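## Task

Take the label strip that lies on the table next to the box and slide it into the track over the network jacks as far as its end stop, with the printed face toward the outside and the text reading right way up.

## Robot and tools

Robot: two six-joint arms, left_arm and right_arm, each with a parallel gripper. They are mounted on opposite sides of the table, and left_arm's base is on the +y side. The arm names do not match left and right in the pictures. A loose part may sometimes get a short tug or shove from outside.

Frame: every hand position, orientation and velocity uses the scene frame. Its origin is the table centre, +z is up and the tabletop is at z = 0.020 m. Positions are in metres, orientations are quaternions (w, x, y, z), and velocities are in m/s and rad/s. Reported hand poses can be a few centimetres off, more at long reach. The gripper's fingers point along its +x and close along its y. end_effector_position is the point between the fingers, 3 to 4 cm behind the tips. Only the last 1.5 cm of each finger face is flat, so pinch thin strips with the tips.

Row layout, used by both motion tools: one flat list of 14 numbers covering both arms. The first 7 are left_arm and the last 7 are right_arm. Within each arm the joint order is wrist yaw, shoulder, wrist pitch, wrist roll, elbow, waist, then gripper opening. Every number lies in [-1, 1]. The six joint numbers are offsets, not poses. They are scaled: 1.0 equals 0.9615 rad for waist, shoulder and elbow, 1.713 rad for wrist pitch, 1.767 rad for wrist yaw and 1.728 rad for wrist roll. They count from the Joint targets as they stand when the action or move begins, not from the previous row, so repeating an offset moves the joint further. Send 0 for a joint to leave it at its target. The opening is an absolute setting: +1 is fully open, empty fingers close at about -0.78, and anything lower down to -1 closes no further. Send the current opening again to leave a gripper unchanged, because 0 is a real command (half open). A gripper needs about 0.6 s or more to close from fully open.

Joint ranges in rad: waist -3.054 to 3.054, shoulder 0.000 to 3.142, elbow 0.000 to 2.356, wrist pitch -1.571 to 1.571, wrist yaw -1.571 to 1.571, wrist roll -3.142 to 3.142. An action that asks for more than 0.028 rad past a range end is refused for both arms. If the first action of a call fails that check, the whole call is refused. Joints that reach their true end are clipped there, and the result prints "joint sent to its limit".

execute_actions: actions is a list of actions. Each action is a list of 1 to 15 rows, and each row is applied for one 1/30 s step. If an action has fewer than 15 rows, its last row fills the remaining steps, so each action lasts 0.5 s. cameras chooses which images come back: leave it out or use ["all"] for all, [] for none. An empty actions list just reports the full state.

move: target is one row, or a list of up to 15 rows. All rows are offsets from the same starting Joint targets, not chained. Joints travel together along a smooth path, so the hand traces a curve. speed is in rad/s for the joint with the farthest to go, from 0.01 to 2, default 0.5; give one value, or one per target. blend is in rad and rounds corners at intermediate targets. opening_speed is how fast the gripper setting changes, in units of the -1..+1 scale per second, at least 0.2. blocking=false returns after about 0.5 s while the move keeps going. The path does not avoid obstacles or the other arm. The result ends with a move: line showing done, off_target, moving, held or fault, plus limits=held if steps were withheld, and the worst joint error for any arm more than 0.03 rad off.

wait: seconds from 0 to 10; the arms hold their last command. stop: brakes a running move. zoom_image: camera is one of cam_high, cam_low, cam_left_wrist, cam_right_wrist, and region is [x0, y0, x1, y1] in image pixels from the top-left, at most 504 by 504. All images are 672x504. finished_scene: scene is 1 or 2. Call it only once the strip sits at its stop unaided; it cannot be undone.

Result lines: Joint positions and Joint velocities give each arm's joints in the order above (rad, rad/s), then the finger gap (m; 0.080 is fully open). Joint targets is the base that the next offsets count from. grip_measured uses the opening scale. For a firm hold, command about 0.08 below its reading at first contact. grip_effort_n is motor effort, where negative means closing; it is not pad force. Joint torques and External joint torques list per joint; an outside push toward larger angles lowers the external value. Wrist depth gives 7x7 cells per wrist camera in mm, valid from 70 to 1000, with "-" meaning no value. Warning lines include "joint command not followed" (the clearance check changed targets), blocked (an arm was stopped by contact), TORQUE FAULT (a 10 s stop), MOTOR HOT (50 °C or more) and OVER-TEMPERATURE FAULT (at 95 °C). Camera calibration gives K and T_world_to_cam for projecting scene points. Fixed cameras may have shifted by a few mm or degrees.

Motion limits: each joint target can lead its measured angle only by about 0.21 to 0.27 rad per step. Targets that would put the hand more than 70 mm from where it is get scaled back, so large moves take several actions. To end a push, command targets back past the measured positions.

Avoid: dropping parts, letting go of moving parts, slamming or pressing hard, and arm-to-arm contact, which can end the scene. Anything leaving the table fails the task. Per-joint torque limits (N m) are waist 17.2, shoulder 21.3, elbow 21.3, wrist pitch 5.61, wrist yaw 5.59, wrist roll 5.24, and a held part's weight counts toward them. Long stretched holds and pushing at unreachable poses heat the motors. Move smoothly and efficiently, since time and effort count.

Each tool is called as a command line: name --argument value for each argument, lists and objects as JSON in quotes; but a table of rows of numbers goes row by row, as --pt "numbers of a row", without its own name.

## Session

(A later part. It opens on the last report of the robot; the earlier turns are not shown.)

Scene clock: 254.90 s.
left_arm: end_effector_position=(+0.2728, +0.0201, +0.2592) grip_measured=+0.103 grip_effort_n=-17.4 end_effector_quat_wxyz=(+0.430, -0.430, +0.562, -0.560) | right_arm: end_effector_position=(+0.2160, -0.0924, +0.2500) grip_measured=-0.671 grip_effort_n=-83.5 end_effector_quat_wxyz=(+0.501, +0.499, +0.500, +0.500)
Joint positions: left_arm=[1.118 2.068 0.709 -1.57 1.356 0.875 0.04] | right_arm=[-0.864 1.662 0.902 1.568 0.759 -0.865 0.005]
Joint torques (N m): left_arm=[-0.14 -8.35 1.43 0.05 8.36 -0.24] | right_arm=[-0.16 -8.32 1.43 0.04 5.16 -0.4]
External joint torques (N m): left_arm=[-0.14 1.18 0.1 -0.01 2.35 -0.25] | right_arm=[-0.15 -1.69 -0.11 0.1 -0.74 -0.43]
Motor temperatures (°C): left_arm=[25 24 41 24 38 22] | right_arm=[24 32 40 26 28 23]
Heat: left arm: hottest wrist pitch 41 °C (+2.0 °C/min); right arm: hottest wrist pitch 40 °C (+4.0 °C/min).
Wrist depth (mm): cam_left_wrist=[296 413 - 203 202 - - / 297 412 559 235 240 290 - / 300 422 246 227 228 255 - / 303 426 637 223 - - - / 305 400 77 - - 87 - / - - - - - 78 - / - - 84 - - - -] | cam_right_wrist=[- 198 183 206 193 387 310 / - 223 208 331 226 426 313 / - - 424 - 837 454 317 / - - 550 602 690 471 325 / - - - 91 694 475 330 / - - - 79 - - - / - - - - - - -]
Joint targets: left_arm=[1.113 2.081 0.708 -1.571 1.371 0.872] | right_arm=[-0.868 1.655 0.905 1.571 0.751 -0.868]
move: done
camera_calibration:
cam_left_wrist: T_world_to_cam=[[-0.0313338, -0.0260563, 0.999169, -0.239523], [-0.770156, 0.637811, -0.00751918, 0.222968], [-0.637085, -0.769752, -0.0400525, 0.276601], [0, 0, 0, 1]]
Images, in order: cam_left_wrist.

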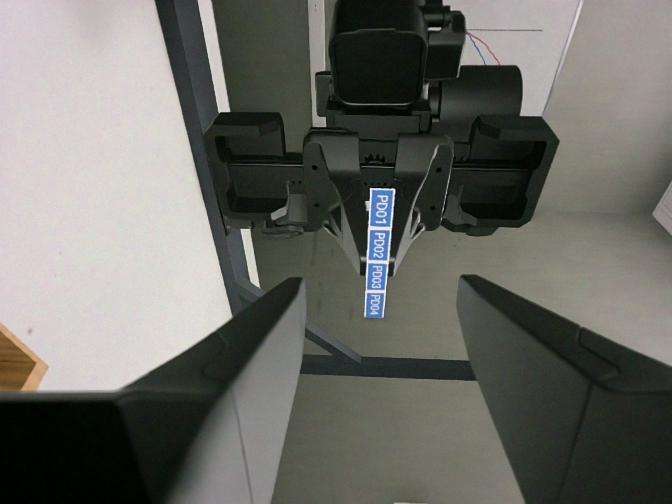

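move --target '[-0.046,0.0871,-0.033,0,0.1489,-0.0865,0.1,0,0,0,0,0,0,-0.72]' --speed 0.12 --cameras '["cam_left_wrist","cam_high"]'

zoom_image --camera "cam_left_wrist" --region '[280, 200, 480, 440]'

Scene clock: 280.20 s.
left_arm: end_effector_position=(+0.2650, -0.0244, +0.2621) grip_measured=+0.103 grip_effort_n=-17.0 end_effector_quat_wxyz=(+0.430, -0.429, +0.562, -0.562) | right_arm: end_effector_position=(+0.2160, -0.0924, +0.2500) grip_measured=-0.671 grip_effort_n=-83.5 end_effector_quat_wxyz=(+0.501, +0.499, +0.500, +0.500)
Joint positions: left_arm=[1.037 2.151 0.652 -1.57 1.498 0.792 0.04] | right_arm=[-0.864 1.662 0.902 1.568 0.759 -0.865 0.005]
Joint torques (N m): left_arm=[-0.14 -9.04 1.48 0.04 8.6 -0.2] | right_arm=[-0.16 -8.3 1.44 0.04 5.18 -0.36]
External joint torques (N m): left_arm=[-0.14 1.08 0.13 -0.01 2.51 -0.27] | right_arm=[-0.16 -1.71 -0.09 0.09 -0.7 -0.37]
Motor temperatures (°C): left_arm=[25 29 39 24 36 22] | right_arm=[24 32 40 26 28 23]
Wrist depth (mm): cam_left_wrist=[294 402 - 157 157 - - / 296 412 - 189 191 247 - / 300 372 202 189 170 192 - / 304 422 224 164 163 218 - / 303 399 77 141 136 87 - / - - - - - 78 - / - - 84 - - - -] | cam_right_wrist=[152 156 135 167 142 171 306 / - 174 153 181 143 193 312 / - - 399 - 677 453 318 / - - 526 591 684 468 323 / - - - 91 704 474 330 / - - - 79 - - - / - - - - - - -]
Joint targets: left_arm=[1.032 2.165 0.652 -1.571 1.515 0.789] | right_arm=[-0.868 1.655 0.905 1.571 0.751 -0.868]
move: done
camera_calibration:
cam_left_wrist: T_world_to_cam=[[-0.034017, -0.0237702, 0.999139, -0.243035], [-0.76867, 0.639552, -0.010955, 0.245929], [-0.63874, -0.768381, -0.0400271, 0.23801], [0, 0, 0, 1]]
Images, in order: cam_high, cam_left_wrist.

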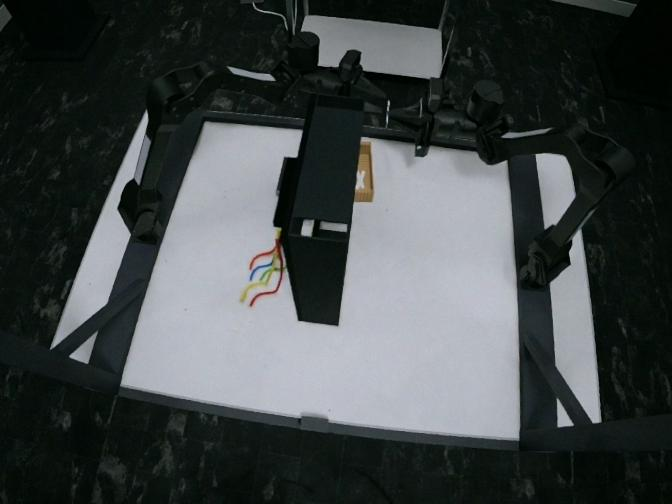

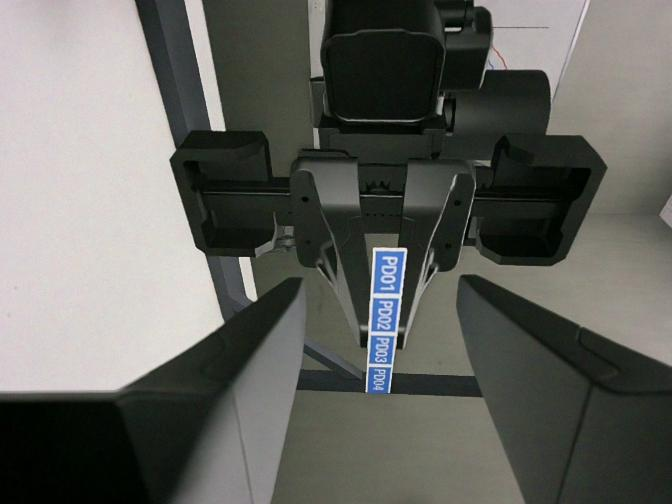

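Scaled by 2.100.

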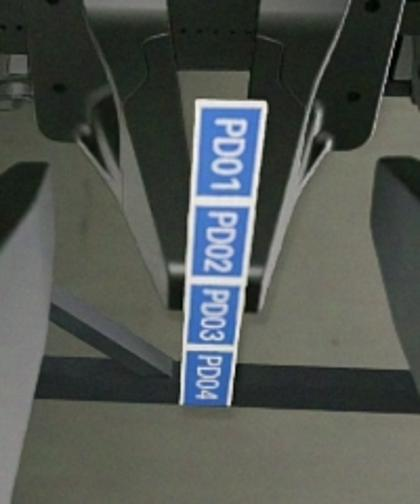

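move --target '[-0.0045,0.0053,-0.0062,0,0.0163,-0.0083,0.1,0,0,0,0,0,0,-0.72]' --speed 0.04 --cameras '["cam_left_wrist"]'

zoom_image --camera "cam_left_wrist" --region '[280, 220, 480, 460]'

Scene clock: 305.67 s.
left_arm: end_effector_position=(+0.2644, -0.0282, +0.2638) grip_measured=+0.103 grip_effort_n=-17.0 end_effector_quat_wxyz=(+0.430, -0.430, +0.561, -0.561) | right_arm: end_effector_position=(+0.2160, -0.0924, +0.2500) grip_measured=-0.671 grip_effort_n=-83.5 end_effector_quat_wxyz=(+0.501, +0.499, +0.500, +0.500)
Joint positions: left_arm=[1.029 2.156 0.642 -1.57 1.514 0.785 0.04] | right_arm=[-0.864 1.662 0.902 1.568 0.759 -0.865 0.005]
Joint torques (N m): left_arm=[-0.15 -9.05 1.5 0.04 8.66 -0.27] | right_arm=[-0.16 -8.28 1.42 0.05 5.26 -0.37]
External joint torques (N m): left_arm=[-0.15 0.97 0.17 0 2.63 -0.33] | right_arm=[-0.16 -1.64 -0.12 0.1 -0.65 -0.4]
Wrist depth (mm): cam_left_wrist=[297 400 - 153 153 - - / 300 414 - 183 187 245 - / 304 371 197 178 165 188 - / 305 396 221 162 161 208 - / 306 404 77 131 130 87 - / - - - - - 78 - / - - 84 - - - -] | cam_right_wrist=[152 153 133 162 139 169 309 / 160 172 149 177 136 189 312 / - - 394 - 640 451 318 / - - 523 579 682 466 325 / - - - 91 699 476 329 / - - - 79 - - - / - - - - - - -]
Joint targets: left_arm=[1.024 2.170 0.641 -1.571 1.530 0.781] | right_arm=[-0.868 1.655 0.905 1.571 0.751 -0.868]
move: done
camera_calibration:
cam_left_wrist: T_world_to_cam=[[-0.0340027, -0.0237999, 0.999138, -0.244904], [-0.769158, 0.638965, -0.0109556, 0.247969], [-0.638154, -0.768867, -0.0400324, 0.234558], [0, 0, 0, 1]]
Images, in order: cam_left_wrist.

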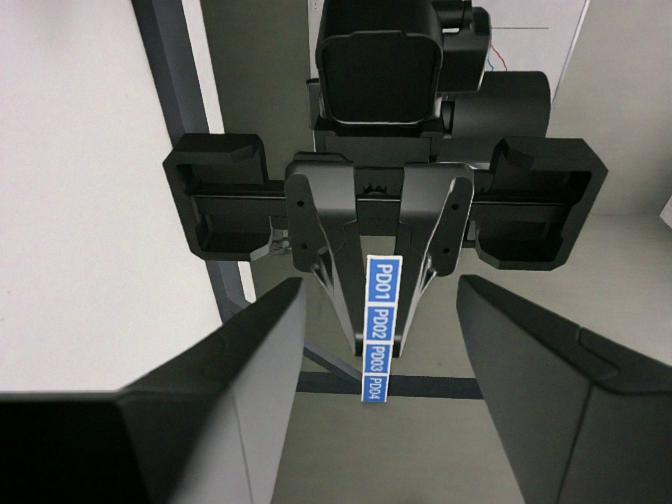

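Scaled by 2.100.

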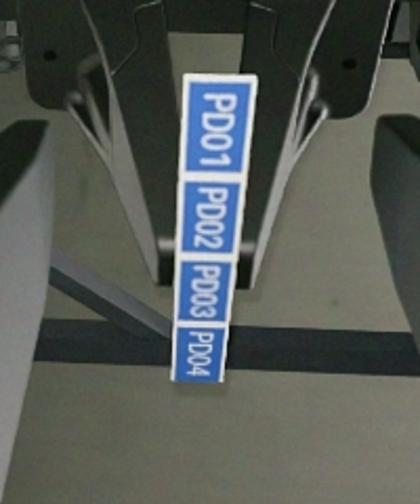

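move --target '[0.0136,0.0062,-0.0022,0,0.0102,0.0236,0.1,0,0,0,0,0,0,-0.72]' --speed 0.04 --cameras '["cam_left_wrist"]'

zoom_image --camera "cam_left_wrist" --region '[280, 220, 480, 460]'

Scene clock: 316.93 s.
left_arm: end_effector_position=(+0.2714, -0.0242, +0.2638) grip_measured=+0.103 grip_effort_n=-17.0 end_effector_quat_wxyz=(+0.431, -0.430, +0.561, -0.561) | right_arm: end_effector_position=(+0.2160, -0.0924, +0.2500) grip_measured=-0.671 grip_effort_n=-83.5 end_effector_quat_wxyz=(+0.501, +0.499, +0.500, +0.500)
Joint positions: left_arm=[1.043 2.162 0.638 -1.57 1.524 0.801 0.04] | right_arm=[-0.864 1.662 0.902 1.568 0.759 -0.865 0.005]
Joint torques (N m): left_arm=[0.14 -9.13 1.48 0.03 8.63 0.29] | right_arm=[-0.17 -8.22 1.43 0.05 5.26 -0.25]
External joint torques (N m): left_arm=[0.14 1.11 0.13 -0.02 2.49 0.29] | right_arm=[-0.17 -1.62 -0.1 0.1 -0.63 -0.22]
Wrist depth (mm): cam_left_wrist=[299 400 - 163 163 - - / 302 416 - 184 188 - - / 302 371 203 194 196 188 - / 304 404 224 189 172 215 - / 307 403 77 142 136 87 - / - - - - - 78 - / - - 84 - - - -] | cam_right_wrist=[155 155 149 164 139 172 308 / - 172 159 193 166 373 311 / - - 400 - 817 456 318 / - - 512 580 676 468 324 / - - - 91 696 476 328 / - - - 79 - - - / - - - - - - -]
Joint targets: left_arm=[1.048 2.176 0.638 -1.571 1.540 0.804] | right_arm=[-0.868 1.655 0.905 1.571 0.751 -0.868]
move: done
camera_calibration:
cam_left_wrist: T_world_to_cam=[[-0.0339321, -0.0238838, 0.999139, -0.244583], [-0.770861, 0.636909, -0.0109546, 0.251246], [-0.636099, -0.770569, -0.0400228, 0.241551], [0, 0, 0, 1]]
Images, in order: cam_left_wrist.

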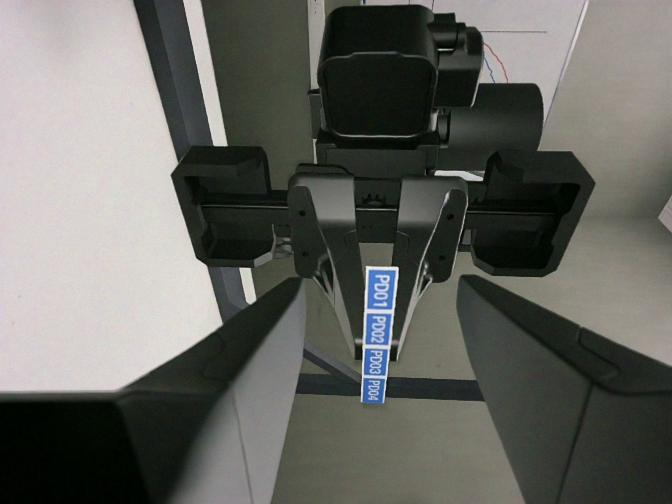

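Scaled by 2.100.

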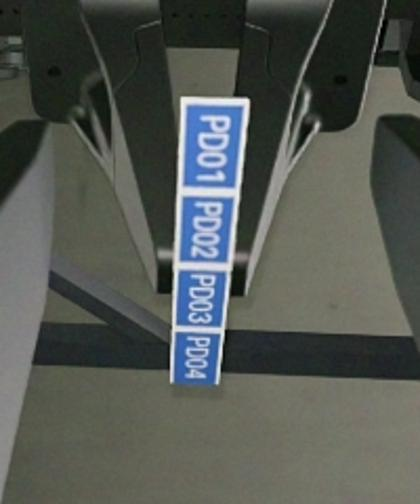

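move --target '[0,0,0,0,0,0,-0.42,0,0,0,0,0,0,-0.72]' --opening_speed 0.6 --cameras '[]'

move --target '[0,0,0,0,0,0,-0.72,0,0,0,0,0,0,-0.72]' --opening_speed 0.25 --cameras '["cam_left_wrist","cam_right_wrist"]'

Scene clock: 328.23 s.
left_arm: end_effector_position=(+0.2715, -0.0242, +0.2639) grip_measured=-0.415 grip_effort_n=-17.4 end_effector_quat_wxyz=(+0.431, -0.430, +0.561, -0.561) | right_arm: end_effector_position=(+0.2160, -0.0924, +0.2500) grip_measured=-0.671 grip_effort_n=-83.5 end_effector_quat_wxyz=(+0.501, +0.499, +0.500, +0.500)
Joint positions: left_arm=[1.043 2.163 0.637 -1.57 1.525 0.801 0.016] | right_arm=[-0.864 1.662 0.902 1.568 0.759 -0.865 0.005]
Joint torques (N m): left_arm=[0.14 -9.16 1.49 0.04 8.51 0.25] | right_arm=[-0.16 -8.21 1.43 0.04 5.24 -0.36]
External joint torques (N m): left_arm=[0.14 1.16 0.12 -0.01 2.32 0.23] | right_arm=[-0.16 -1.68 -0.09 0.1 -0.59 -0.36]
Wrist depth (mm): cam_left_wrist=[298 399 - 163 161 - - / 302 417 - 184 189 - - / 304 371 203 194 195 187 - / 304 398 222 190 172 215 - / 308 425 - 92 87 - - / 308 - - 153 - - - / - - - - - - -] | cam_right_wrist=[153 158 133 163 152 172 310 / - 174 152 109 185 376 313 / - - 393 - 812 457 317 / - - 516 583 682 467 322 / - - - 91 694 471 326 / - - - 79 - - - / - - - - - - -]
Joint targets: left_arm=[1.048 2.176 0.637 -1.571 1.540 0.804] | right_arm=[-0.868 1.655 0.905 1.571 0.751 -0.868]
move: done

Scene clock: 329.70 s.
left_arm: end_effector_position=(+0.2715, -0.0242, +0.2639) grip_measured=-0.716 grip_effort_n=-17.0 end_effector_quat_wxyz=(+0.431, -0.430, +0.561, -0.561) | right_arm: end_effector_position=(+0.2160, -0.0924, +0.2500) grip_measured=-0.671 grip_effort_n=-83.5 end_effector_quat_wxyz=(+0.501, +0.499, +0.500, +0.500)
Joint positions: left_arm=[1.043 2.163 0.637 -1.57 1.525 0.801 0.003] | right_arm=[-0.864 1.662 0.902 1.568 0.759 -0.865 0.005]
Joint torques (N m): left_arm=[0.14 -9.15 1.49 0.04 8.57 0.22] | right_arm=[-0.16 -8.29 1.42 0.05 5.31 -0.33]
External joint torques (N m): left_arm=[0.14 1.07 0.14 -0.01 2.44 0.22] | right_arm=[-0.17 -1.78 -0.1 0.11 -0.54 -0.3]
Wrist depth (mm): cam_left_wrist=[299 406 - 163 162 - - / 299 415 - 183 188 - - / 302 371 203 193 196 187 - / 304 398 223 189 184 214 - / 306 427 641 77 90 - - / 310 408 - - 78 - - / - - - - - - -] | cam_right_wrist=[152 159 142 128 165 172 309 / - 175 156 107 189 377 313 / - - 393 - 815 458 317 / - - 527 579 690 467 323 / - - - 91 700 479 326 / - - - 79 - - - / - - - - - - -]
Joint targets: left_arm=[1.048 2.176 0.637 -1.571 1.540 0.804] | right_arm=[-0.868 1.655 0.905 1.571 0.751 -0.868]
move: done
camera_calibration:
cam_left_wrist: T_world_to_cam=[[-0.033941, -0.0238707, 0.999139, -0.244613], [-0.770618, 0.637203, -0.0109545, 0.251256], [-0.636393, -0.770326, -0.0400225, 0.241602], [0, 0, 0, 1]]
cam_right_wrist: T_world_to_cam=[[-0.032426, -0.0575758, -0.997814, 0.257356], [-0.92229, -0.382975, 0.05207, 0.175095], [-0.385136, 0.921963, -0.0406832, 0.255315], [0, 0, 0, 1]]
Images, in order: cam_left_wrist, cam_right_wrist.

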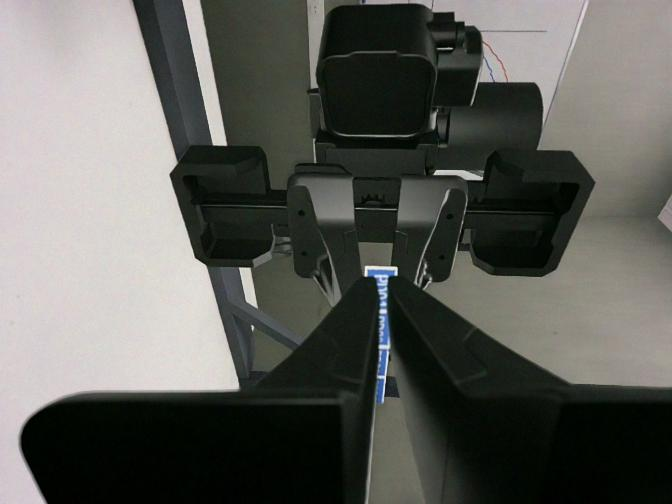

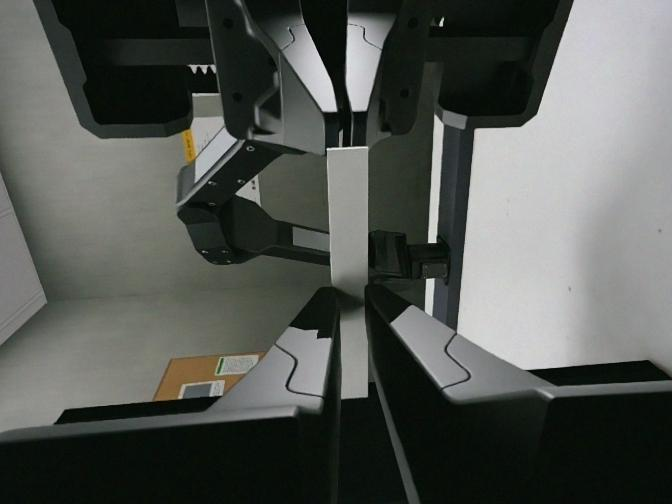

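move --target '[0,0,0,0,0,0,-0.1,0,0,0,0,0,0,-0.72]' --opening_speed 1.0 --cameras '[]'

move --target '[-0.0139,0.015,-0.0053,0,0.0244,-0.0225,-0.1,0,0,0,0,0,0,-0.72]' --speed 0.04 --cameras '["cam_left_wrist","cam_right_wrist"]'

zoom_image --camera "cam_left_wrist" --region '[280, 220, 480, 460]'

zoom_image --camera "cam_right_wrist" --region '[230, 60, 470, 340]'

Scene clock: 360.27 s.
left_arm: end_effector_position=(+0.2715, -0.0242, +0.2639) grip_measured=-0.105 grip_effort_n=15.6 end_effector_quat_wxyz=(+0.431, -0.430, +0.561, -0.561) | right_arm: end_effector_position=(+0.2160, -0.0924, +0.2500) grip_measured=-0.671 grip_effort_n=-83.5 end_effector_quat_wxyz=(+0.501, +0.499, +0.500, +0.500)
Joint positions: left_arm=[1.043 2.163 0.637 -1.57 1.525 0.801 0.03] | right_arm=[-0.864 1.662 0.902 1.568 0.759 -0.865 0.005]
Joint torques (N m): left_arm=[0.14 -9.15 1.49 0.03 8.57 0.28] | right_arm=[-0.15 -8.3 1.43 0.05 5.28 -0.28]
External joint torques (N m): left_arm=[0.14 1.1 0.14 -0.02 2.45 0.28] | right_arm=[-0.15 -1.71 -0.11 0.11 -0.61 -0.21]
Wrist depth (mm): cam_left_wrist=[299 402 - 163 161 - - / 300 421 - 183 187 - - / 301 374 203 194 196 188 - / 305 400 224 174 172 215 - / 307 405 77 123 101 - - / - - - 794 - 78 - / - - - - - - -] | cam_right_wrist=[153 156 131 163 149 172 308 / - 173 152 194 185 379 313 / - - 399 - 828 457 317 / - - 515 587 694 465 326 / - - - 91 691 481 327 / - - - 79 - - - / - - - - - - -]
Joint targets: left_arm=[1.048 2.176 0.637 -1.571 1.540 0.804] | right_arm=[-0.868 1.655 0.905 1.571 0.751 -0.868]
move: done

Scene clock: 361.20 s.
left_arm: end_effector_position=(+0.2684, -0.0323, +0.2637) grip_measured=-0.103 grip_effort_n=16.0 end_effector_quat_wxyz=(+0.430, -0.430, +0.561, -0.561) | right_arm: end_effector_position=(+0.2160, -0.0924, +0.2500) grip_measured=-0.671 grip_effort_n=-83.5 end_effector_quat_wxyz=(+0.501, +0.499, +0.500, +0.500)
Joint positions: left_arm=[1.029 2.177 0.629 -1.57 1.547 0.785 0.03] | right_arm=[-0.864 1.662 0.902 1.568 0.759 -0.865 0.005]
Joint torques (N m): left_arm=[-0.14 -9.26 1.5 0.03 8.69 -0.16] | right_arm=[-0.16 -8.2 1.43 0.06 5.22 -0.38]
External joint torques (N m): left_arm=[-0.15 1.08 0.15 -0.02 2.55 -0.07] | right_arm=[-0.16 -1.65 -0.09 0.12 -0.61 -0.37]
Wrist depth (mm): cam_left_wrist=[298 398 - 154 153 - - / 298 415 - 175 178 245 - / 301 369 197 186 168 192 - / 301 397 213 165 163 204 - / 308 402 77 115 119 - - / - - - 150 87 78 - / - - - - - - -] | cam_right_wrist=[149 150 126 157 138 165 305 / 161 169 121 184 164 182 311 / - - 373 - 673 457 317 / - - 514 576 686 466 322 / - - - 91 702 481 327 / - - - 79 - - - / - - - - - - -]
Joint targets: left_arm=[1.024 2.190 0.628 -1.571 1.564 0.782] | right_arm=[-0.868 1.655 0.905 1.571 0.751 -0.868]
move: done
camera_calibration:
cam_left_wrist: T_world_to_cam=[[-0.0337208, -0.024101, 0.999141, -0.244774], [-0.769648, 0.638381, -0.0105766, 0.253774], [-0.637578, -0.769343, -0.0400761, 0.233797], [0, 0, 0, 1]]
cam_right_wrist: T_world_to_cam=[[-0.032426, -0.0575758, -0.997814, 0.257356], [-0.92229, -0.382975, 0.05207, 0.175095], [-0.385136, 0.921963, -0.0406832, 0.255315], [0, 0, 0, 1]]
Images, in order: cam_left_wrist, cam_right_wrist.

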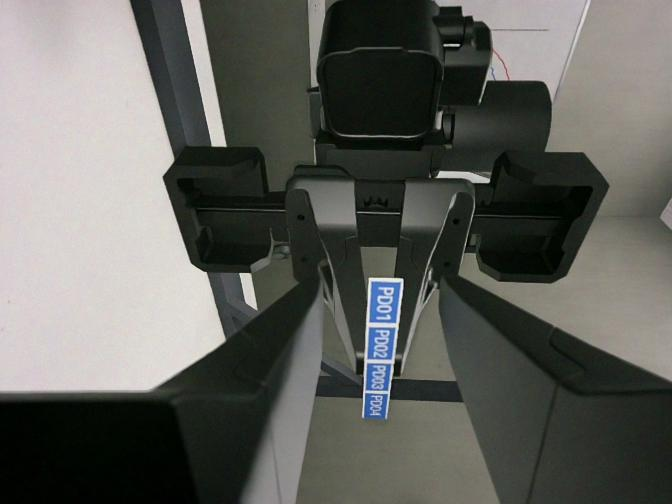

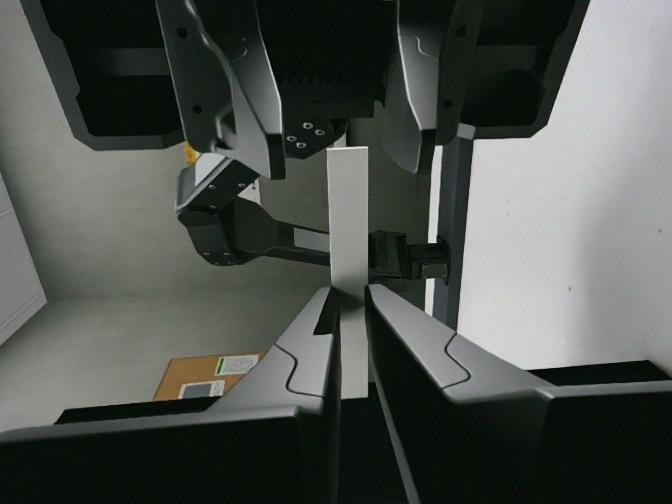

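Scaled by 2.100.

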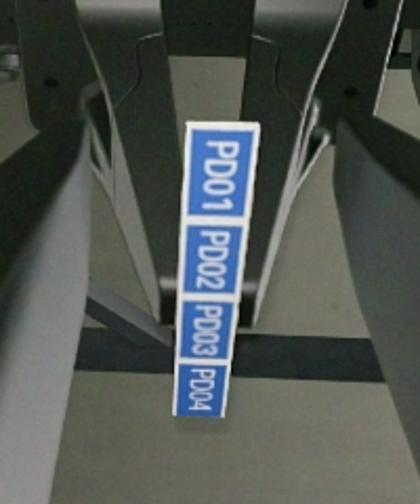

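Scaled by 1.800.

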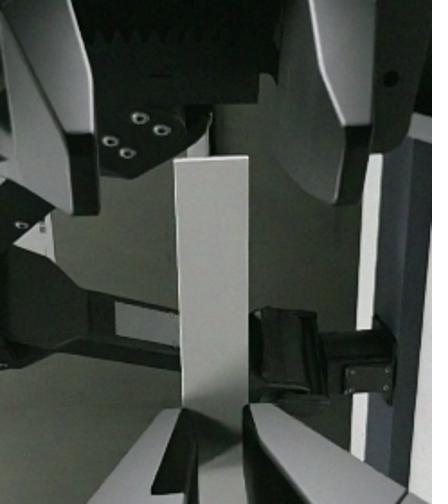

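move --target '[-0.006,0.0075,-0.0027,0,0.0122,-0.0098,-0.1,0,0,0,0,0,0,-0.72]' --speed 0.04 --cameras '["cam_left_wrist","cam_right_wrist"]'

zoom_image --camera "cam_right_wrist" --region '[230, 60, 470, 340]'

Scene clock: 386.33 s.
left_arm: end_effector_position=(+0.2670, -0.0367, +0.2637) grip_measured=-0.103 grip_effort_n=15.1 end_effector_quat_wxyz=(+0.431, -0.430, +0.561, -0.561) | right_arm: end_effector_position=(+0.2160, -0.0924, +0.2500) grip_measured=-0.671 grip_effort_n=-83.5 end_effector_quat_wxyz=(+0.501, +0.499, +0.500, +0.500)
Joint positions: left_arm=[1.018 2.184 0.624 -1.57 1.558 0.776 0.03] | right_arm=[-0.864 1.662 0.902 1.568 0.759 -0.865 0.005]
Joint torques (N m): left_arm=[-0.17 -9.28 1.5 0.05 8.71 -0.27] | right_arm=[-0.16 -8.24 1.44 0.05 5.24 -0.32]
External joint torques (N m): left_arm=[-0.17 1.24 0.11 0 2.45 -0.35] | right_arm=[-0.16 -1.63 -0.1 0.1 -0.64 -0.32]
Motor temperatures (°C): left_arm=[25 34 39 24 37 22] | right_arm=[24 33 41 26 27 23]
Wrist depth (mm): cam_left_wrist=[298 395 - 150 148 - - / 300 417 - 170 169 239 - / 299 351 191 184 183 187 - / 302 395 213 162 159 196 - / 306 403 77 105 108 - - / - - - 135 93 78 - / - - - - - - -] | cam_right_wrist=[145 147 122 152 129 161 298 / 152 165 140 180 158 180 313 / - - 367 - 667 454 318 / - - 510 574 683 469 324 / - - - 91 693 474 328 / - - - 79 - - - / - - - - - - -]
Joint targets: left_arm=[1.013 2.197 0.624 -1.571 1.575 0.773] | right_arm=[-0.868 1.655 0.905 1.571 0.751 -0.868]
move: done
camera_calibration:
cam_left_wrist: T_world_to_cam=[[-0.0336832, -0.0241733, 0.99914, -0.244968], [-0.770864, 0.636912, -0.010578, 0.25573], [-0.636109, -0.770557, -0.0400876, 0.229146], [0, 0, 0, 1]]
cam_right_wrist: T_world_to_cam=[[-0.032426, -0.0575758, -0.997814, 0.257356], [-0.92229, -0.382975, 0.05207, 0.175095], [-0.385136, 0.921963, -0.0406832, 0.255315], [0, 0, 0, 1]]
Images, in order: cam_left_wrist, cam_right_wrist.

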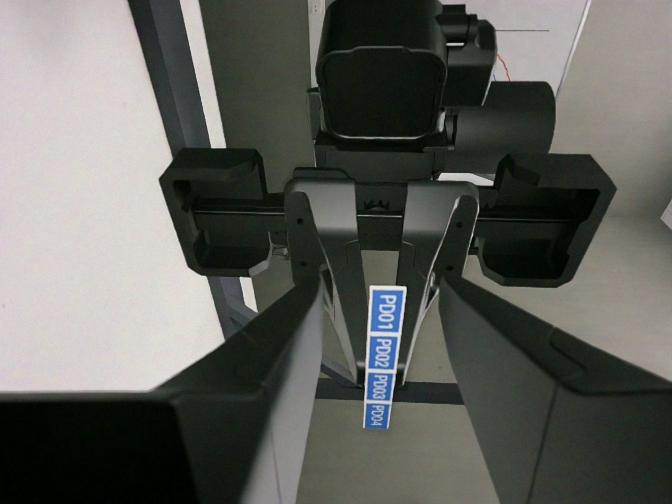

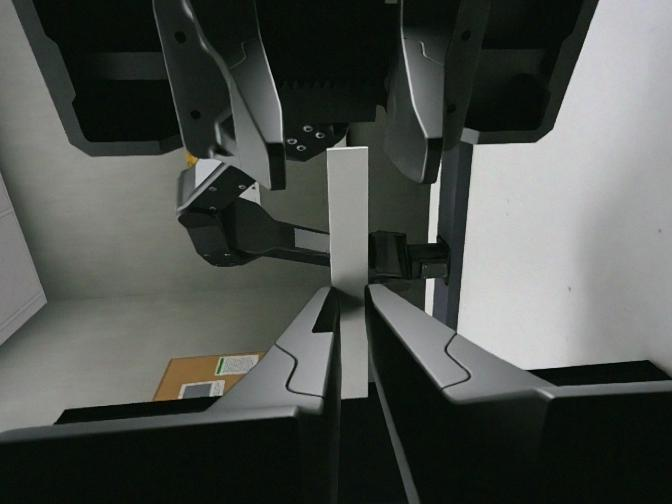

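Scaled by 1.800.

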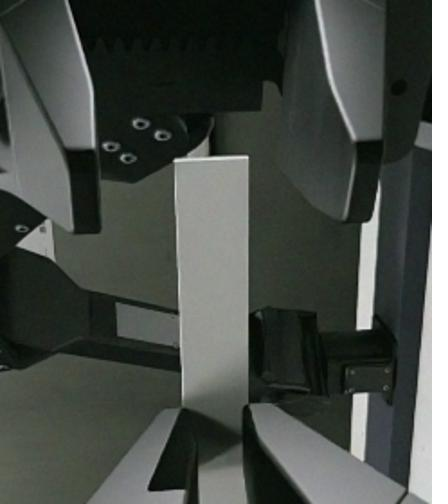

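move --target '[-0.0092,0,0,0,0,-0.0168,-0.1,0,0,0,0,0,0,-0.72]' --speed 0.04 --cameras '["cam_left_wrist","cam_right_wrist"]'

zoom_image --camera "cam_right_wrist" --region '[230, 60, 470, 340]'

zoom_image --camera "cam_left_wrist" --region '[280, 240, 480, 480]'

Scene clock: 404.43 s.
left_arm: end_effector_position=(+0.2614, -0.0421, +0.2639) grip_measured=-0.103 grip_effort_n=16.0 end_effector_quat_wxyz=(+0.431, -0.430, +0.561, -0.561) | right_arm: end_effector_position=(+0.2160, -0.0924, +0.2500) grip_measured=-0.671 grip_effort_n=-83.5 end_effector_quat_wxyz=(+0.501, +0.499, +0.500, +0.500)
Joint positions: left_arm=[1.002 2.184 0.624 -1.57 1.56 0.76 0.03] | right_arm=[-0.864 1.662 0.902 1.568 0.759 -0.865 0.005]
Joint torques (N m): left_arm=[-0.16 -9.31 1.52 0.03 8.63 -0.15] | right_arm=[-0.16 -8.24 1.43 0.05 5.22 -0.38]
External joint torques (N m): left_arm=[-0.16 1.12 0.15 -0.02 2.43 -0.15] | right_arm=[-0.17 -1.63 -0.11 0.11 -0.7 -0.36]
Wrist depth (mm): cam_left_wrist=[296 393 - 142 140 - - / 299 415 - 167 164 230 - / 299 351 183 172 176 180 - / 301 375 207 153 151 194 - / 305 398 77 104 101 - - / - - - 125 115 78 - / - - - - - - -] | cam_right_wrist=[- 143 120 150 126 157 287 / 145 145 133 164 148 174 312 / - - 106 - 606 431 318 / - - 504 578 687 468 323 / - - - 91 696 479 328 / - - - 79 - - - / - - - - - - -]
Joint targets: left_arm=[0.997 2.197 0.624 -1.571 1.575 0.757] | right_arm=[-0.868 1.655 0.905 1.571 0.751 -0.868]
move: done
camera_calibration:
cam_left_wrist: T_world_to_cam=[[-0.0339623, -0.0238909, 0.999138, -0.245377], [-0.770618, 0.637203, -0.010958, 0.254861], [-0.636392, -0.770326, -0.0400516, 0.221491], [0, 0, 0, 1]]
cam_right_wrist: T_world_to_cam=[[-0.032426, -0.0575758, -0.997814, 0.257356], [-0.92229, -0.382975, 0.05207, 0.175095], [-0.385136, 0.921963, -0.0406832, 0.255315], [0, 0, 0, 1]]
Images, in order: cam_left_wrist, cam_right_wrist.

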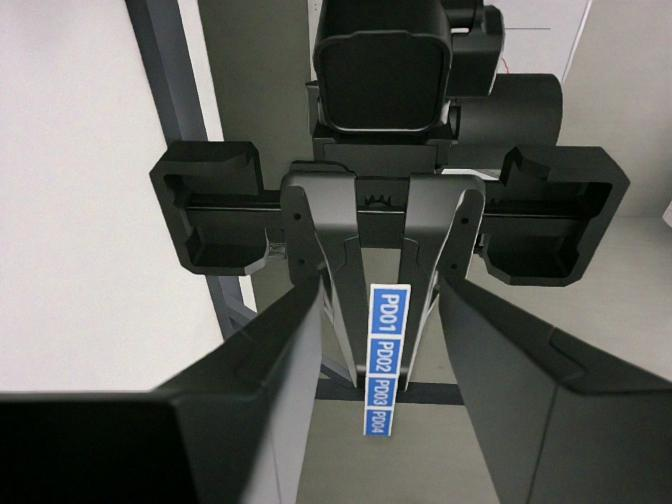

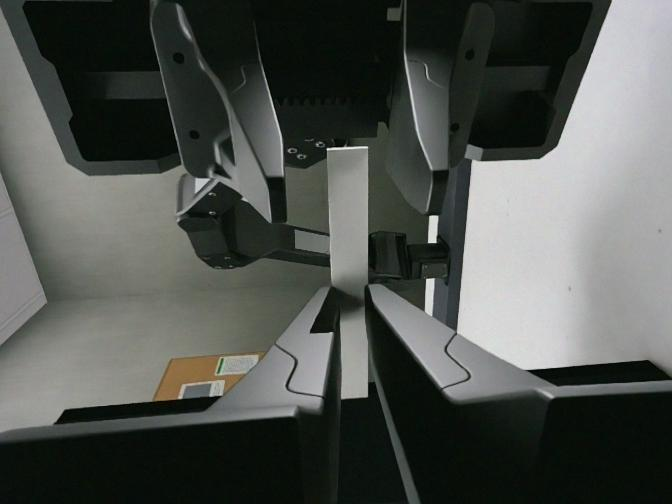

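Scaled by 1.800.

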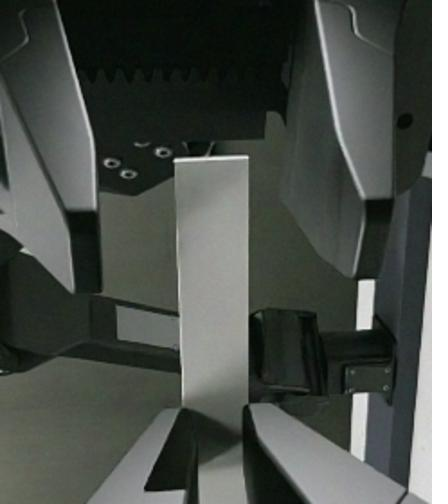

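Scaled by 2.100.

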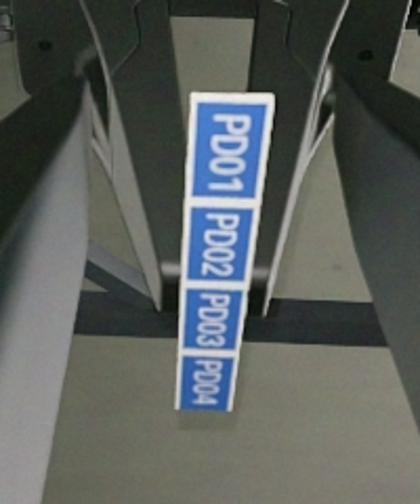

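move --target '[0,0,0.0053,0,0,0,-0.45,0,0,0,0,0,0,-0.72]' --opening_speed 0.5 --cameras '["cam_right_wrist","cam_left_wrist"]'

zoom_image --camera "cam_right_wrist" --region '[270, 100, 430, 260]'

zoom_image --camera "cam_left_wrist" --region '[300, 240, 460, 460]'

Scene clock: 422.10 s.
left_arm: end_effector_position=(+0.2615, -0.0421, +0.2648) grip_measured=-0.446 grip_effort_n=-17.0 end_effector_quat_wxyz=(+0.431, -0.430, +0.559, -0.563) | right_arm: end_effector_position=(+0.2160, -0.0924, +0.2500) grip_measured=-0.671 grip_effort_n=-83.5 end_effector_quat_wxyz=(+0.501, +0.499, +0.500, +0.500)
Joint positions: left_arm=[1.001 2.184 0.63 -1.57 1.56 0.76 0.015] | right_arm=[-0.864 1.662 0.902 1.568 0.759 -0.865 0.005]
Joint torques (N m): left_arm=[-0.15 -9.32 1.77 0.03 8.59 -0.21] | right_arm=[-0.17 -8.28 1.43 0.04 5.2 -0.3]
External joint torques (N m): left_arm=[-0.15 1.18 0.38 -0.02 2.36 -0.2] | right_arm=[-0.17 -1.76 -0.08 0.09 -0.64 -0.26]
Wrist depth (mm): cam_left_wrist=[302 394 - 142 141 - - / 301 414 - 166 165 231 - / 301 353 185 173 176 179 - / 305 375 208 154 152 195 - / 307 424 - 90 94 - - / 308 - - 131 87 - - / - - - - - - -] | cam_right_wrist=[145 146 120 149 126 157 285 / - 163 136 153 153 174 314 / - 416 148 95 633 430 318 / - - 507 566 688 465 321 / - - - 91 685 474 328 / - - - 79 - - - / - - - - - - -]
Joint targets: left_arm=[0.997 2.197 0.633 -1.571 1.575 0.757] | right_arm=[-0.868 1.655 0.905 1.571 0.751 -0.868]
move: done
camera_calibration:
cam_left_wrist: T_world_to_cam=[[-0.0380665, -0.0194018, 0.999087, -0.245008], [-0.770804, 0.636846, -0.0170014, 0.256555], [-0.635935, -0.770747, -0.0391975, 0.221188], [0, 0, 0, 1]]
cam_right_wrist: T_world_to_cam=[[-0.032426, -0.0575758, -0.997814, 0.257356], [-0.92229, -0.382975, 0.05207, 0.175095], [-0.385136, 0.921963, -0.0406832, 0.255315], [0, 0, 0, 1]]
Images, in order: cam_left_wrist, cam_right_wrist.

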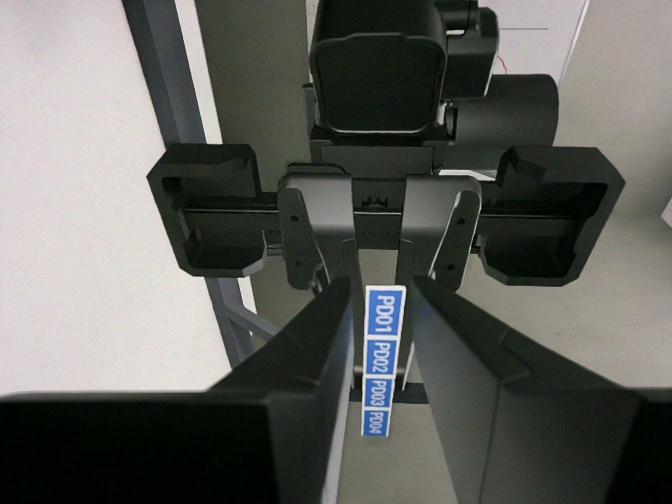

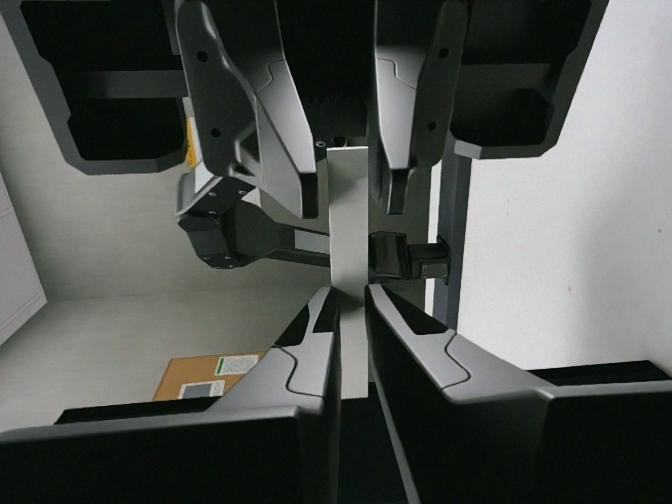

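Scaled by 3.150.

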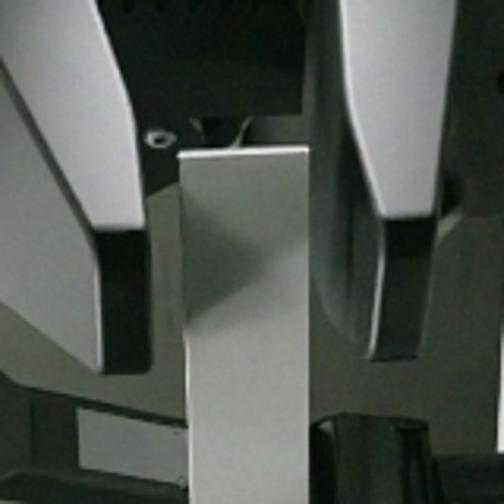

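Scaled by 2.291.

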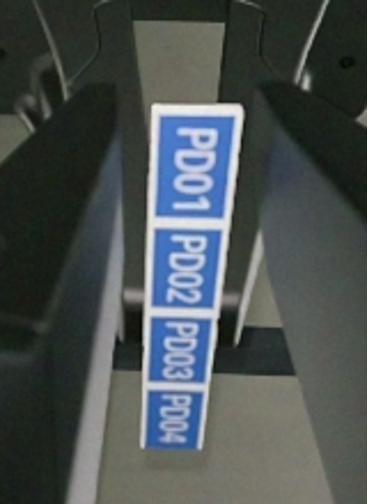

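move --target '[0,0,0.0028,0,0,0,-0.45,0,0,0,0,0,0,-0.72]' --speed 0.04 --cameras '[]'

move --target '[0,0,0,0,0,0,-0.72,0,0,0,0,0,0,-0.72]' --opening_speed 0.2 --cameras '["cam_right_wrist","cam_left_wrist"]'

zoom_image --camera "cam_right_wrist" --region '[270, 100, 430, 260]'

Scene clock: 433.80 s.
left_arm: end_effector_position=(+0.2615, -0.0421, +0.2655) grip_measured=-0.446 grip_effort_n=-17.4 end_effector_quat_wxyz=(+0.431, -0.430, +0.557, -0.565) | right_arm: end_effector_position=(+0.2160, -0.0924, +0.2500) grip_measured=-0.671 grip_effort_n=-83.5 end_effector_quat_wxyz=(+0.501, +0.499, +0.500, +0.500)
Joint positions: left_arm=[1.001 2.184 0.634 -1.57 1.56 0.76 0.015] | right_arm=[-0.864 1.662 0.902 1.568 0.759 -0.865 0.005]
Joint torques (N m): left_arm=[-0.16 -9.32 1.76 0.04 8.57 -0.19] | right_arm=[-0.15 -8.25 1.43 0.06 5.26 -0.32]
External joint torques (N m): left_arm=[-0.16 1.03 0.41 -0.01 2.44 -0.1] | right_arm=[-0.16 -1.71 -0.1 0.12 -0.61 -0.25]
Wrist depth (mm): cam_left_wrist=[301 391 - 142 141 - - / 302 422 - 167 164 232 - / 305 189 184 174 176 178 - / 308 379 205 153 152 195 - / 307 425 - 91 94 - - / 308 - - 131 81 - - / - - - - - - -] | cam_right_wrist=[146 146 121 149 128 157 296 / 149 161 134 151 153 173 313 / - 413 148 97 636 428 319 / - - 507 572 689 469 323 / - - - 91 696 477 327 / - - - 79 - - - / - - - - - - -]
Joint targets: left_arm=[0.997 2.197 0.637 -1.571 1.575 0.757] | right_arm=[-0.868 1.655 0.905 1.571 0.751 -0.868]
move: done

Scene clock: 435.37 s.
left_arm: end_effector_position=(+0.2615, -0.0421, +0.2651) grip_measured=-0.629 grip_effort_n=-83.5 end_effector_quat_wxyz=(+0.431, -0.430, +0.557, -0.565) | right_arm: end_effector_position=(+0.2161, -0.0925, +0.2501) grip_measured=-0.671 grip_effort_n=-83.5 end_effector_quat_wxyz=(+0.501, +0.499, +0.500, +0.501)
Joint positions: left_arm=[1.001 2.185 0.635 -1.57 1.56 0.76 0.007] | right_arm=[-0.864 1.662 0.903 1.568 0.759 -0.866 0.005]
Joint torques (N m): left_arm=[-0.16 -9.38 1.76 0.04 8.59 -0.22] | right_arm=[-0.15 -8.26 1.38 0.05 5.21 -0.31]
External joint torques (N m): left_arm=[-0.15 1.08 0.38 -0.01 2.38 -0.29] | right_arm=[-0.16 -1.73 -0.14 0.11 -0.64 -0.27]
Wrist depth (mm): cam_left_wrist=[302 389 - 142 141 - - / 301 418 - 166 165 231 - / 302 354 185 173 177 179 - / 305 377 207 155 152 195 - / 306 431 644 83 93 - - / 307 - - 116 - - - / - - - - - - -] | cam_right_wrist=[145 147 121 145 131 157 287 / - 161 137 104 154 174 313 / - 418 152 96 639 435 317 / - - 503 567 683 473 327 / - - - 91 693 475 328 / - - - 79 - - - / - - - - - - -]
Joint targets: left_arm=[0.997 2.198 0.638 -1.571 1.575 0.757] | right_arm=[-0.868 1.655 0.904 1.571 0.751 -0.868]
move: done
camera_calibration:
cam_left_wrist: T_world_to_cam=[[-0.0408942, -0.0163067, 0.99903, -0.244453], [-0.77075, 0.636787, -0.0211558, 0.257732], [-0.635825, -0.770867, -0.0386093, 0.220999], [0, 0, 0, 1]]
cam_right_wrist: T_world_to_cam=[[-0.0321585, -0.0573162, -0.997838, 0.25739], [-0.922451, -0.382636, 0.0517076, 0.175338], [-0.384772, 0.92212, -0.0405664, 0.255359], [0, 0, 0, 1]]
Images, in order: cam_left_wrist, cam_right_wrist.

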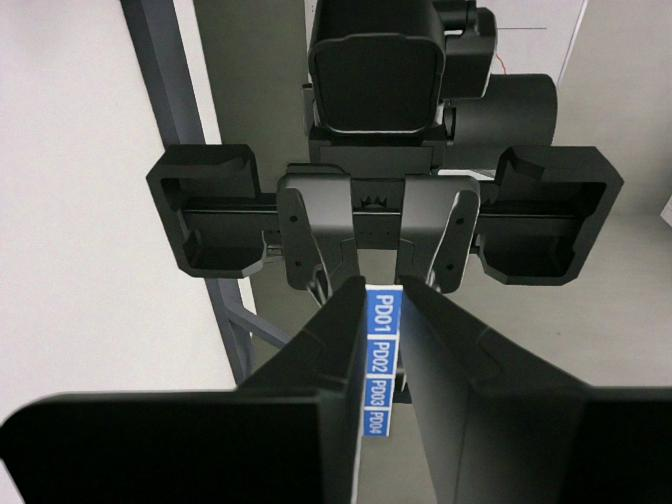

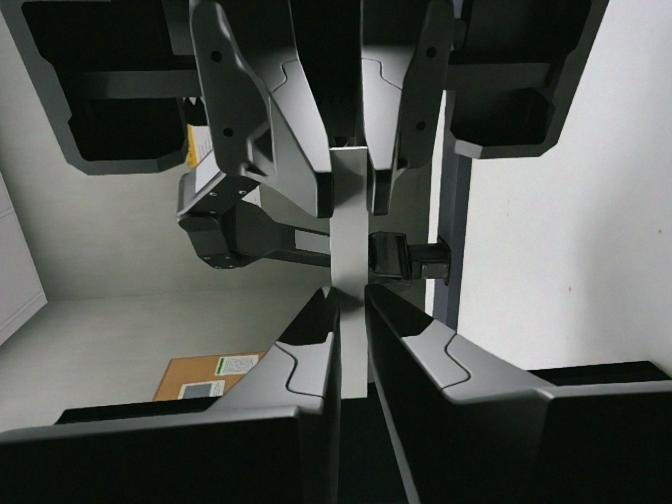

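Scaled by 3.150.

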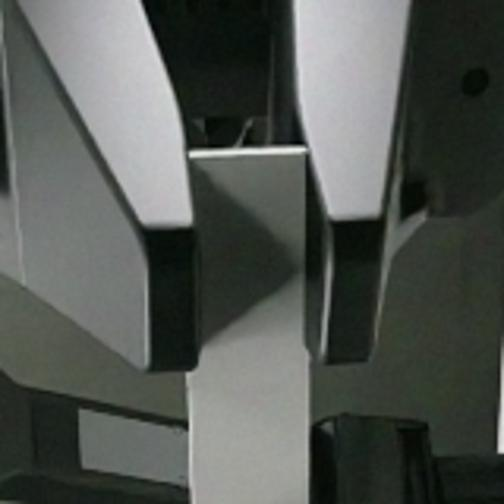

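move --target '[0,0,0,0,0,0,-0.72,0,0,0,0,0,0,-0.35]' --opening_speed 0.4 --cameras '["cam_right_wrist","cam_left_wrist"]'

Scene clock: 439.00 s.
left_arm: end_effector_position=(+0.2616, -0.0421, +0.2651) grip_measured=-0.629 grip_effort_n=-83.5 end_effector_quat_wxyz=(+0.431, -0.430, +0.557, -0.564) | right_arm: end_effector_position=(+0.2161, -0.0925, +0.2501) grip_measured=-0.354 grip_effort_n=15.1 end_effector_quat_wxyz=(+0.501, +0.499, +0.500, +0.501)
Joint positions: left_arm=[1.001 2.185 0.635 -1.57 1.56 0.76 0.007] | right_arm=[-0.864 1.662 0.903 1.568 0.759 -0.866 0.019]
Joint torques (N m): left_arm=[-0.13 -9.43 1.75 0.04 8.56 -0.23] | right_arm=[-0.15 -8.24 1.4 0.06 5.24 -0.31]
External joint torques (N m): left_arm=[-0.13 1.03 0.37 -0.01 2.36 -0.23] | right_arm=[-0.15 -1.67 -0.12 0.11 -0.62 -0.27]
Wrist depth (mm): cam_left_wrist=[300 392 - 142 141 - - / 304 419 - 167 165 232 - / 304 353 173 178 179 179 - / 306 374 201 154 152 196 - / 307 427 642 83 93 - - / 306 - - 116 - - - / - - - - - - -] | cam_right_wrist=[145 147 121 146 131 156 296 / - 162 136 107 154 173 313 / - 415 152 95 632 433 319 / - - 506 583 676 464 325 / - - 83 109 639 448 329 / - - - 119 - - - / - - - 231 - - -]
Joint targets: left_arm=[0.997 2.198 0.638 -1.571 1.575 0.757] | right_arm=[-0.868 1.655 0.904 1.571 0.751 -0.868]
move: done
camera_calibration:
cam_left_wrist: T_world_to_cam=[[-0.0408852, -0.0163198, 0.999031, -0.244454], [-0.770992, 0.636493, -0.0211552, 0.257835], [-0.635531, -0.77111, -0.0386056, 0.220935], [0, 0, 0, 1]]
cam_right_wrist: T_world_to_cam=[[-0.0321585, -0.0573162, -0.997838, 0.25739], [-0.922451, -0.382636, 0.0517076, 0.175338], [-0.384772, 0.92212, -0.0405664, 0.255359], [0, 0, 0, 1]]
Images, in order: cam_left_wrist, cam_right_wrist.

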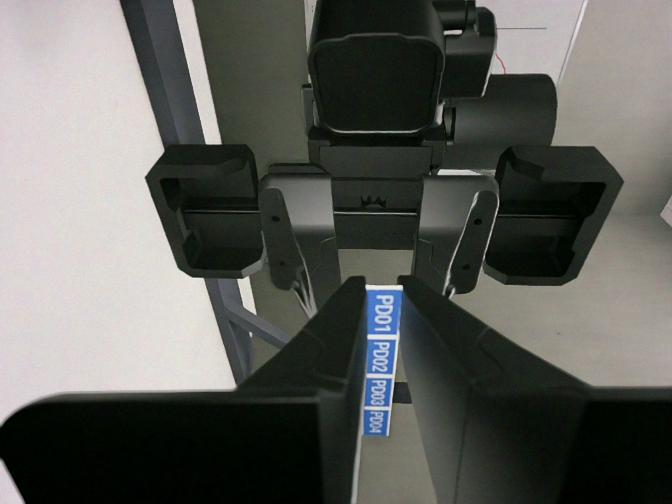

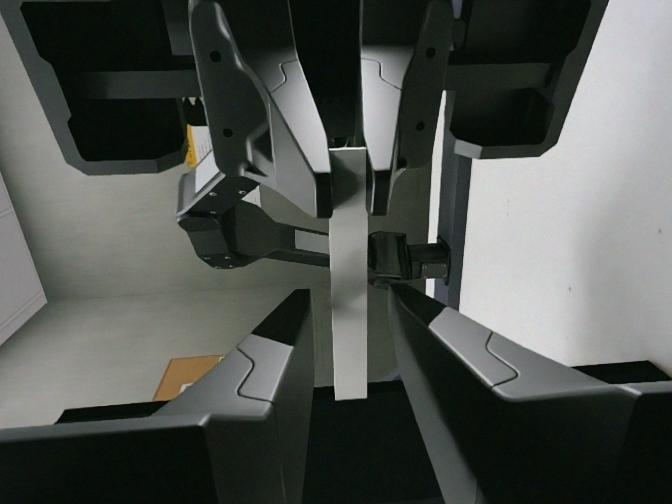

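move --target '[0,0,0,0,0,0,-0.72,0,-0.3838,-0.0619,0,-0.2729,0,-0.35]' --speed 0.25 --cameras '["cam_right_wrist","cam_left_wrist"]'

zoom_image --camera "cam_left_wrist" --region '[310, 260, 460, 450]'

Scene clock: 448.60 s.
left_arm: end_effector_position=(+0.2616, -0.0421, +0.2651) grip_measured=-0.629 grip_effort_n=-83.5 end_effector_quat_wxyz=(+0.431, -0.430, +0.557, -0.564) | right_arm: end_effector_position=(+0.1546, -0.1449, +0.2644) grip_measured=-0.353 grip_effort_n=15.1 end_effector_quat_wxyz=(+0.501, +0.499, +0.498, +0.503)
Joint positions: left_arm=[1.001 2.185 0.635 -1.57 1.56 0.76 0.007] | right_arm=[-0.865 1.293 0.8 1.568 0.498 -0.866 0.019]
Joint torques (N m): left_arm=[-0.14 -9.4 1.76 0.05 8.58 -0.24] | right_arm=[-0.13 -5.66 1.18 0.05 5.47 -0.33]
External joint torques (N m): left_arm=[-0.14 1.11 0.37 0 2.35 -0.23] | right_arm=[-0.13 -1.62 -0.34 0.11 -0.7 -0.31]
Wrist depth (mm): cam_left_wrist=[300 393 - - - - - / 303 421 - - 228 - - / 304 423 699 267 248 - - / 306 430 291 255 256 266 - / 305 432 648 83 94 - - / 307 - - 116 - - - / - - - - - - -] | cam_right_wrist=[- - - 300 754 477 333 / - - 421 - 766 483 338 / - - 534 - 710 493 343 / - - - - 680 440 316 / - 256 269 238 257 255 251 / 236 - - 334 - - - / - - - 376 - - -]
Joint targets: left_arm=[0.997 2.198 0.638 -1.571 1.575 0.757] | right_arm=[-0.868 1.286 0.798 1.571 0.489 -0.868]
move: done
camera_calibration:
cam_left_wrist: T_world_to_cam=[[-0.0408852, -0.0163198, 0.999031, -0.244454], [-0.770992, 0.636493, -0.0211552, 0.257835], [-0.635531, -0.77111, -0.0386056, 0.220935], [0, 0, 0, 1]]
cam_right_wrist: T_world_to_cam=[[-0.0277935, -0.0536203, -0.998175, 0.266649], [-0.922518, -0.38317, 0.0462702, 0.0991642], [-0.384951, 0.92212, -0.0388161, 0.280213], [0, 0, 0, 1]]
Images, in order: cam_left_wrist, cam_right_wrist.

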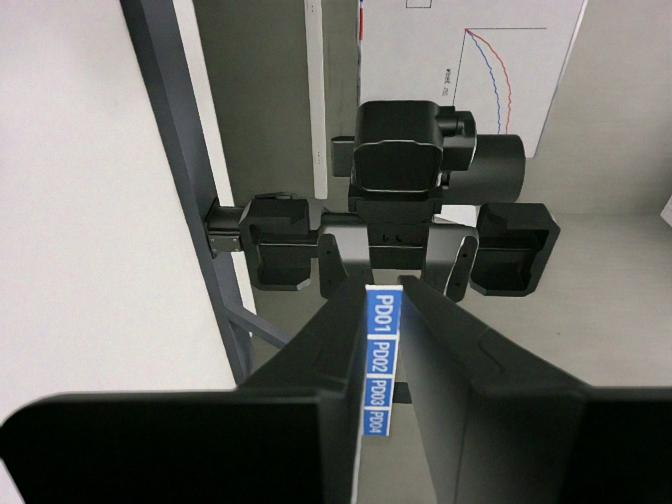

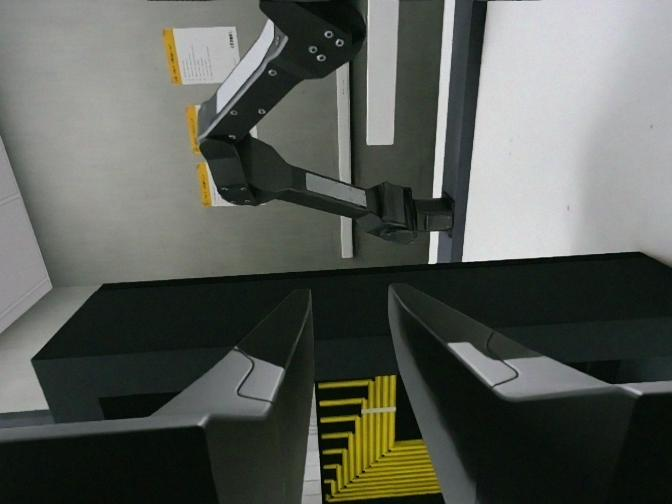

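Scaled by 2.653.

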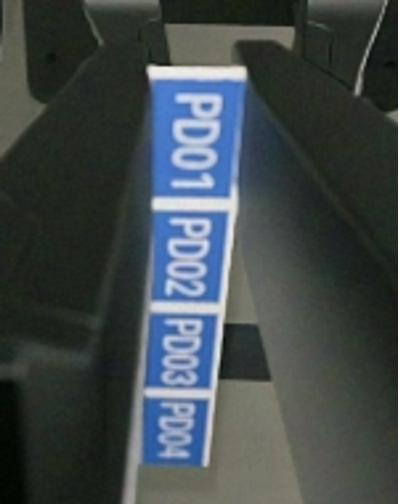

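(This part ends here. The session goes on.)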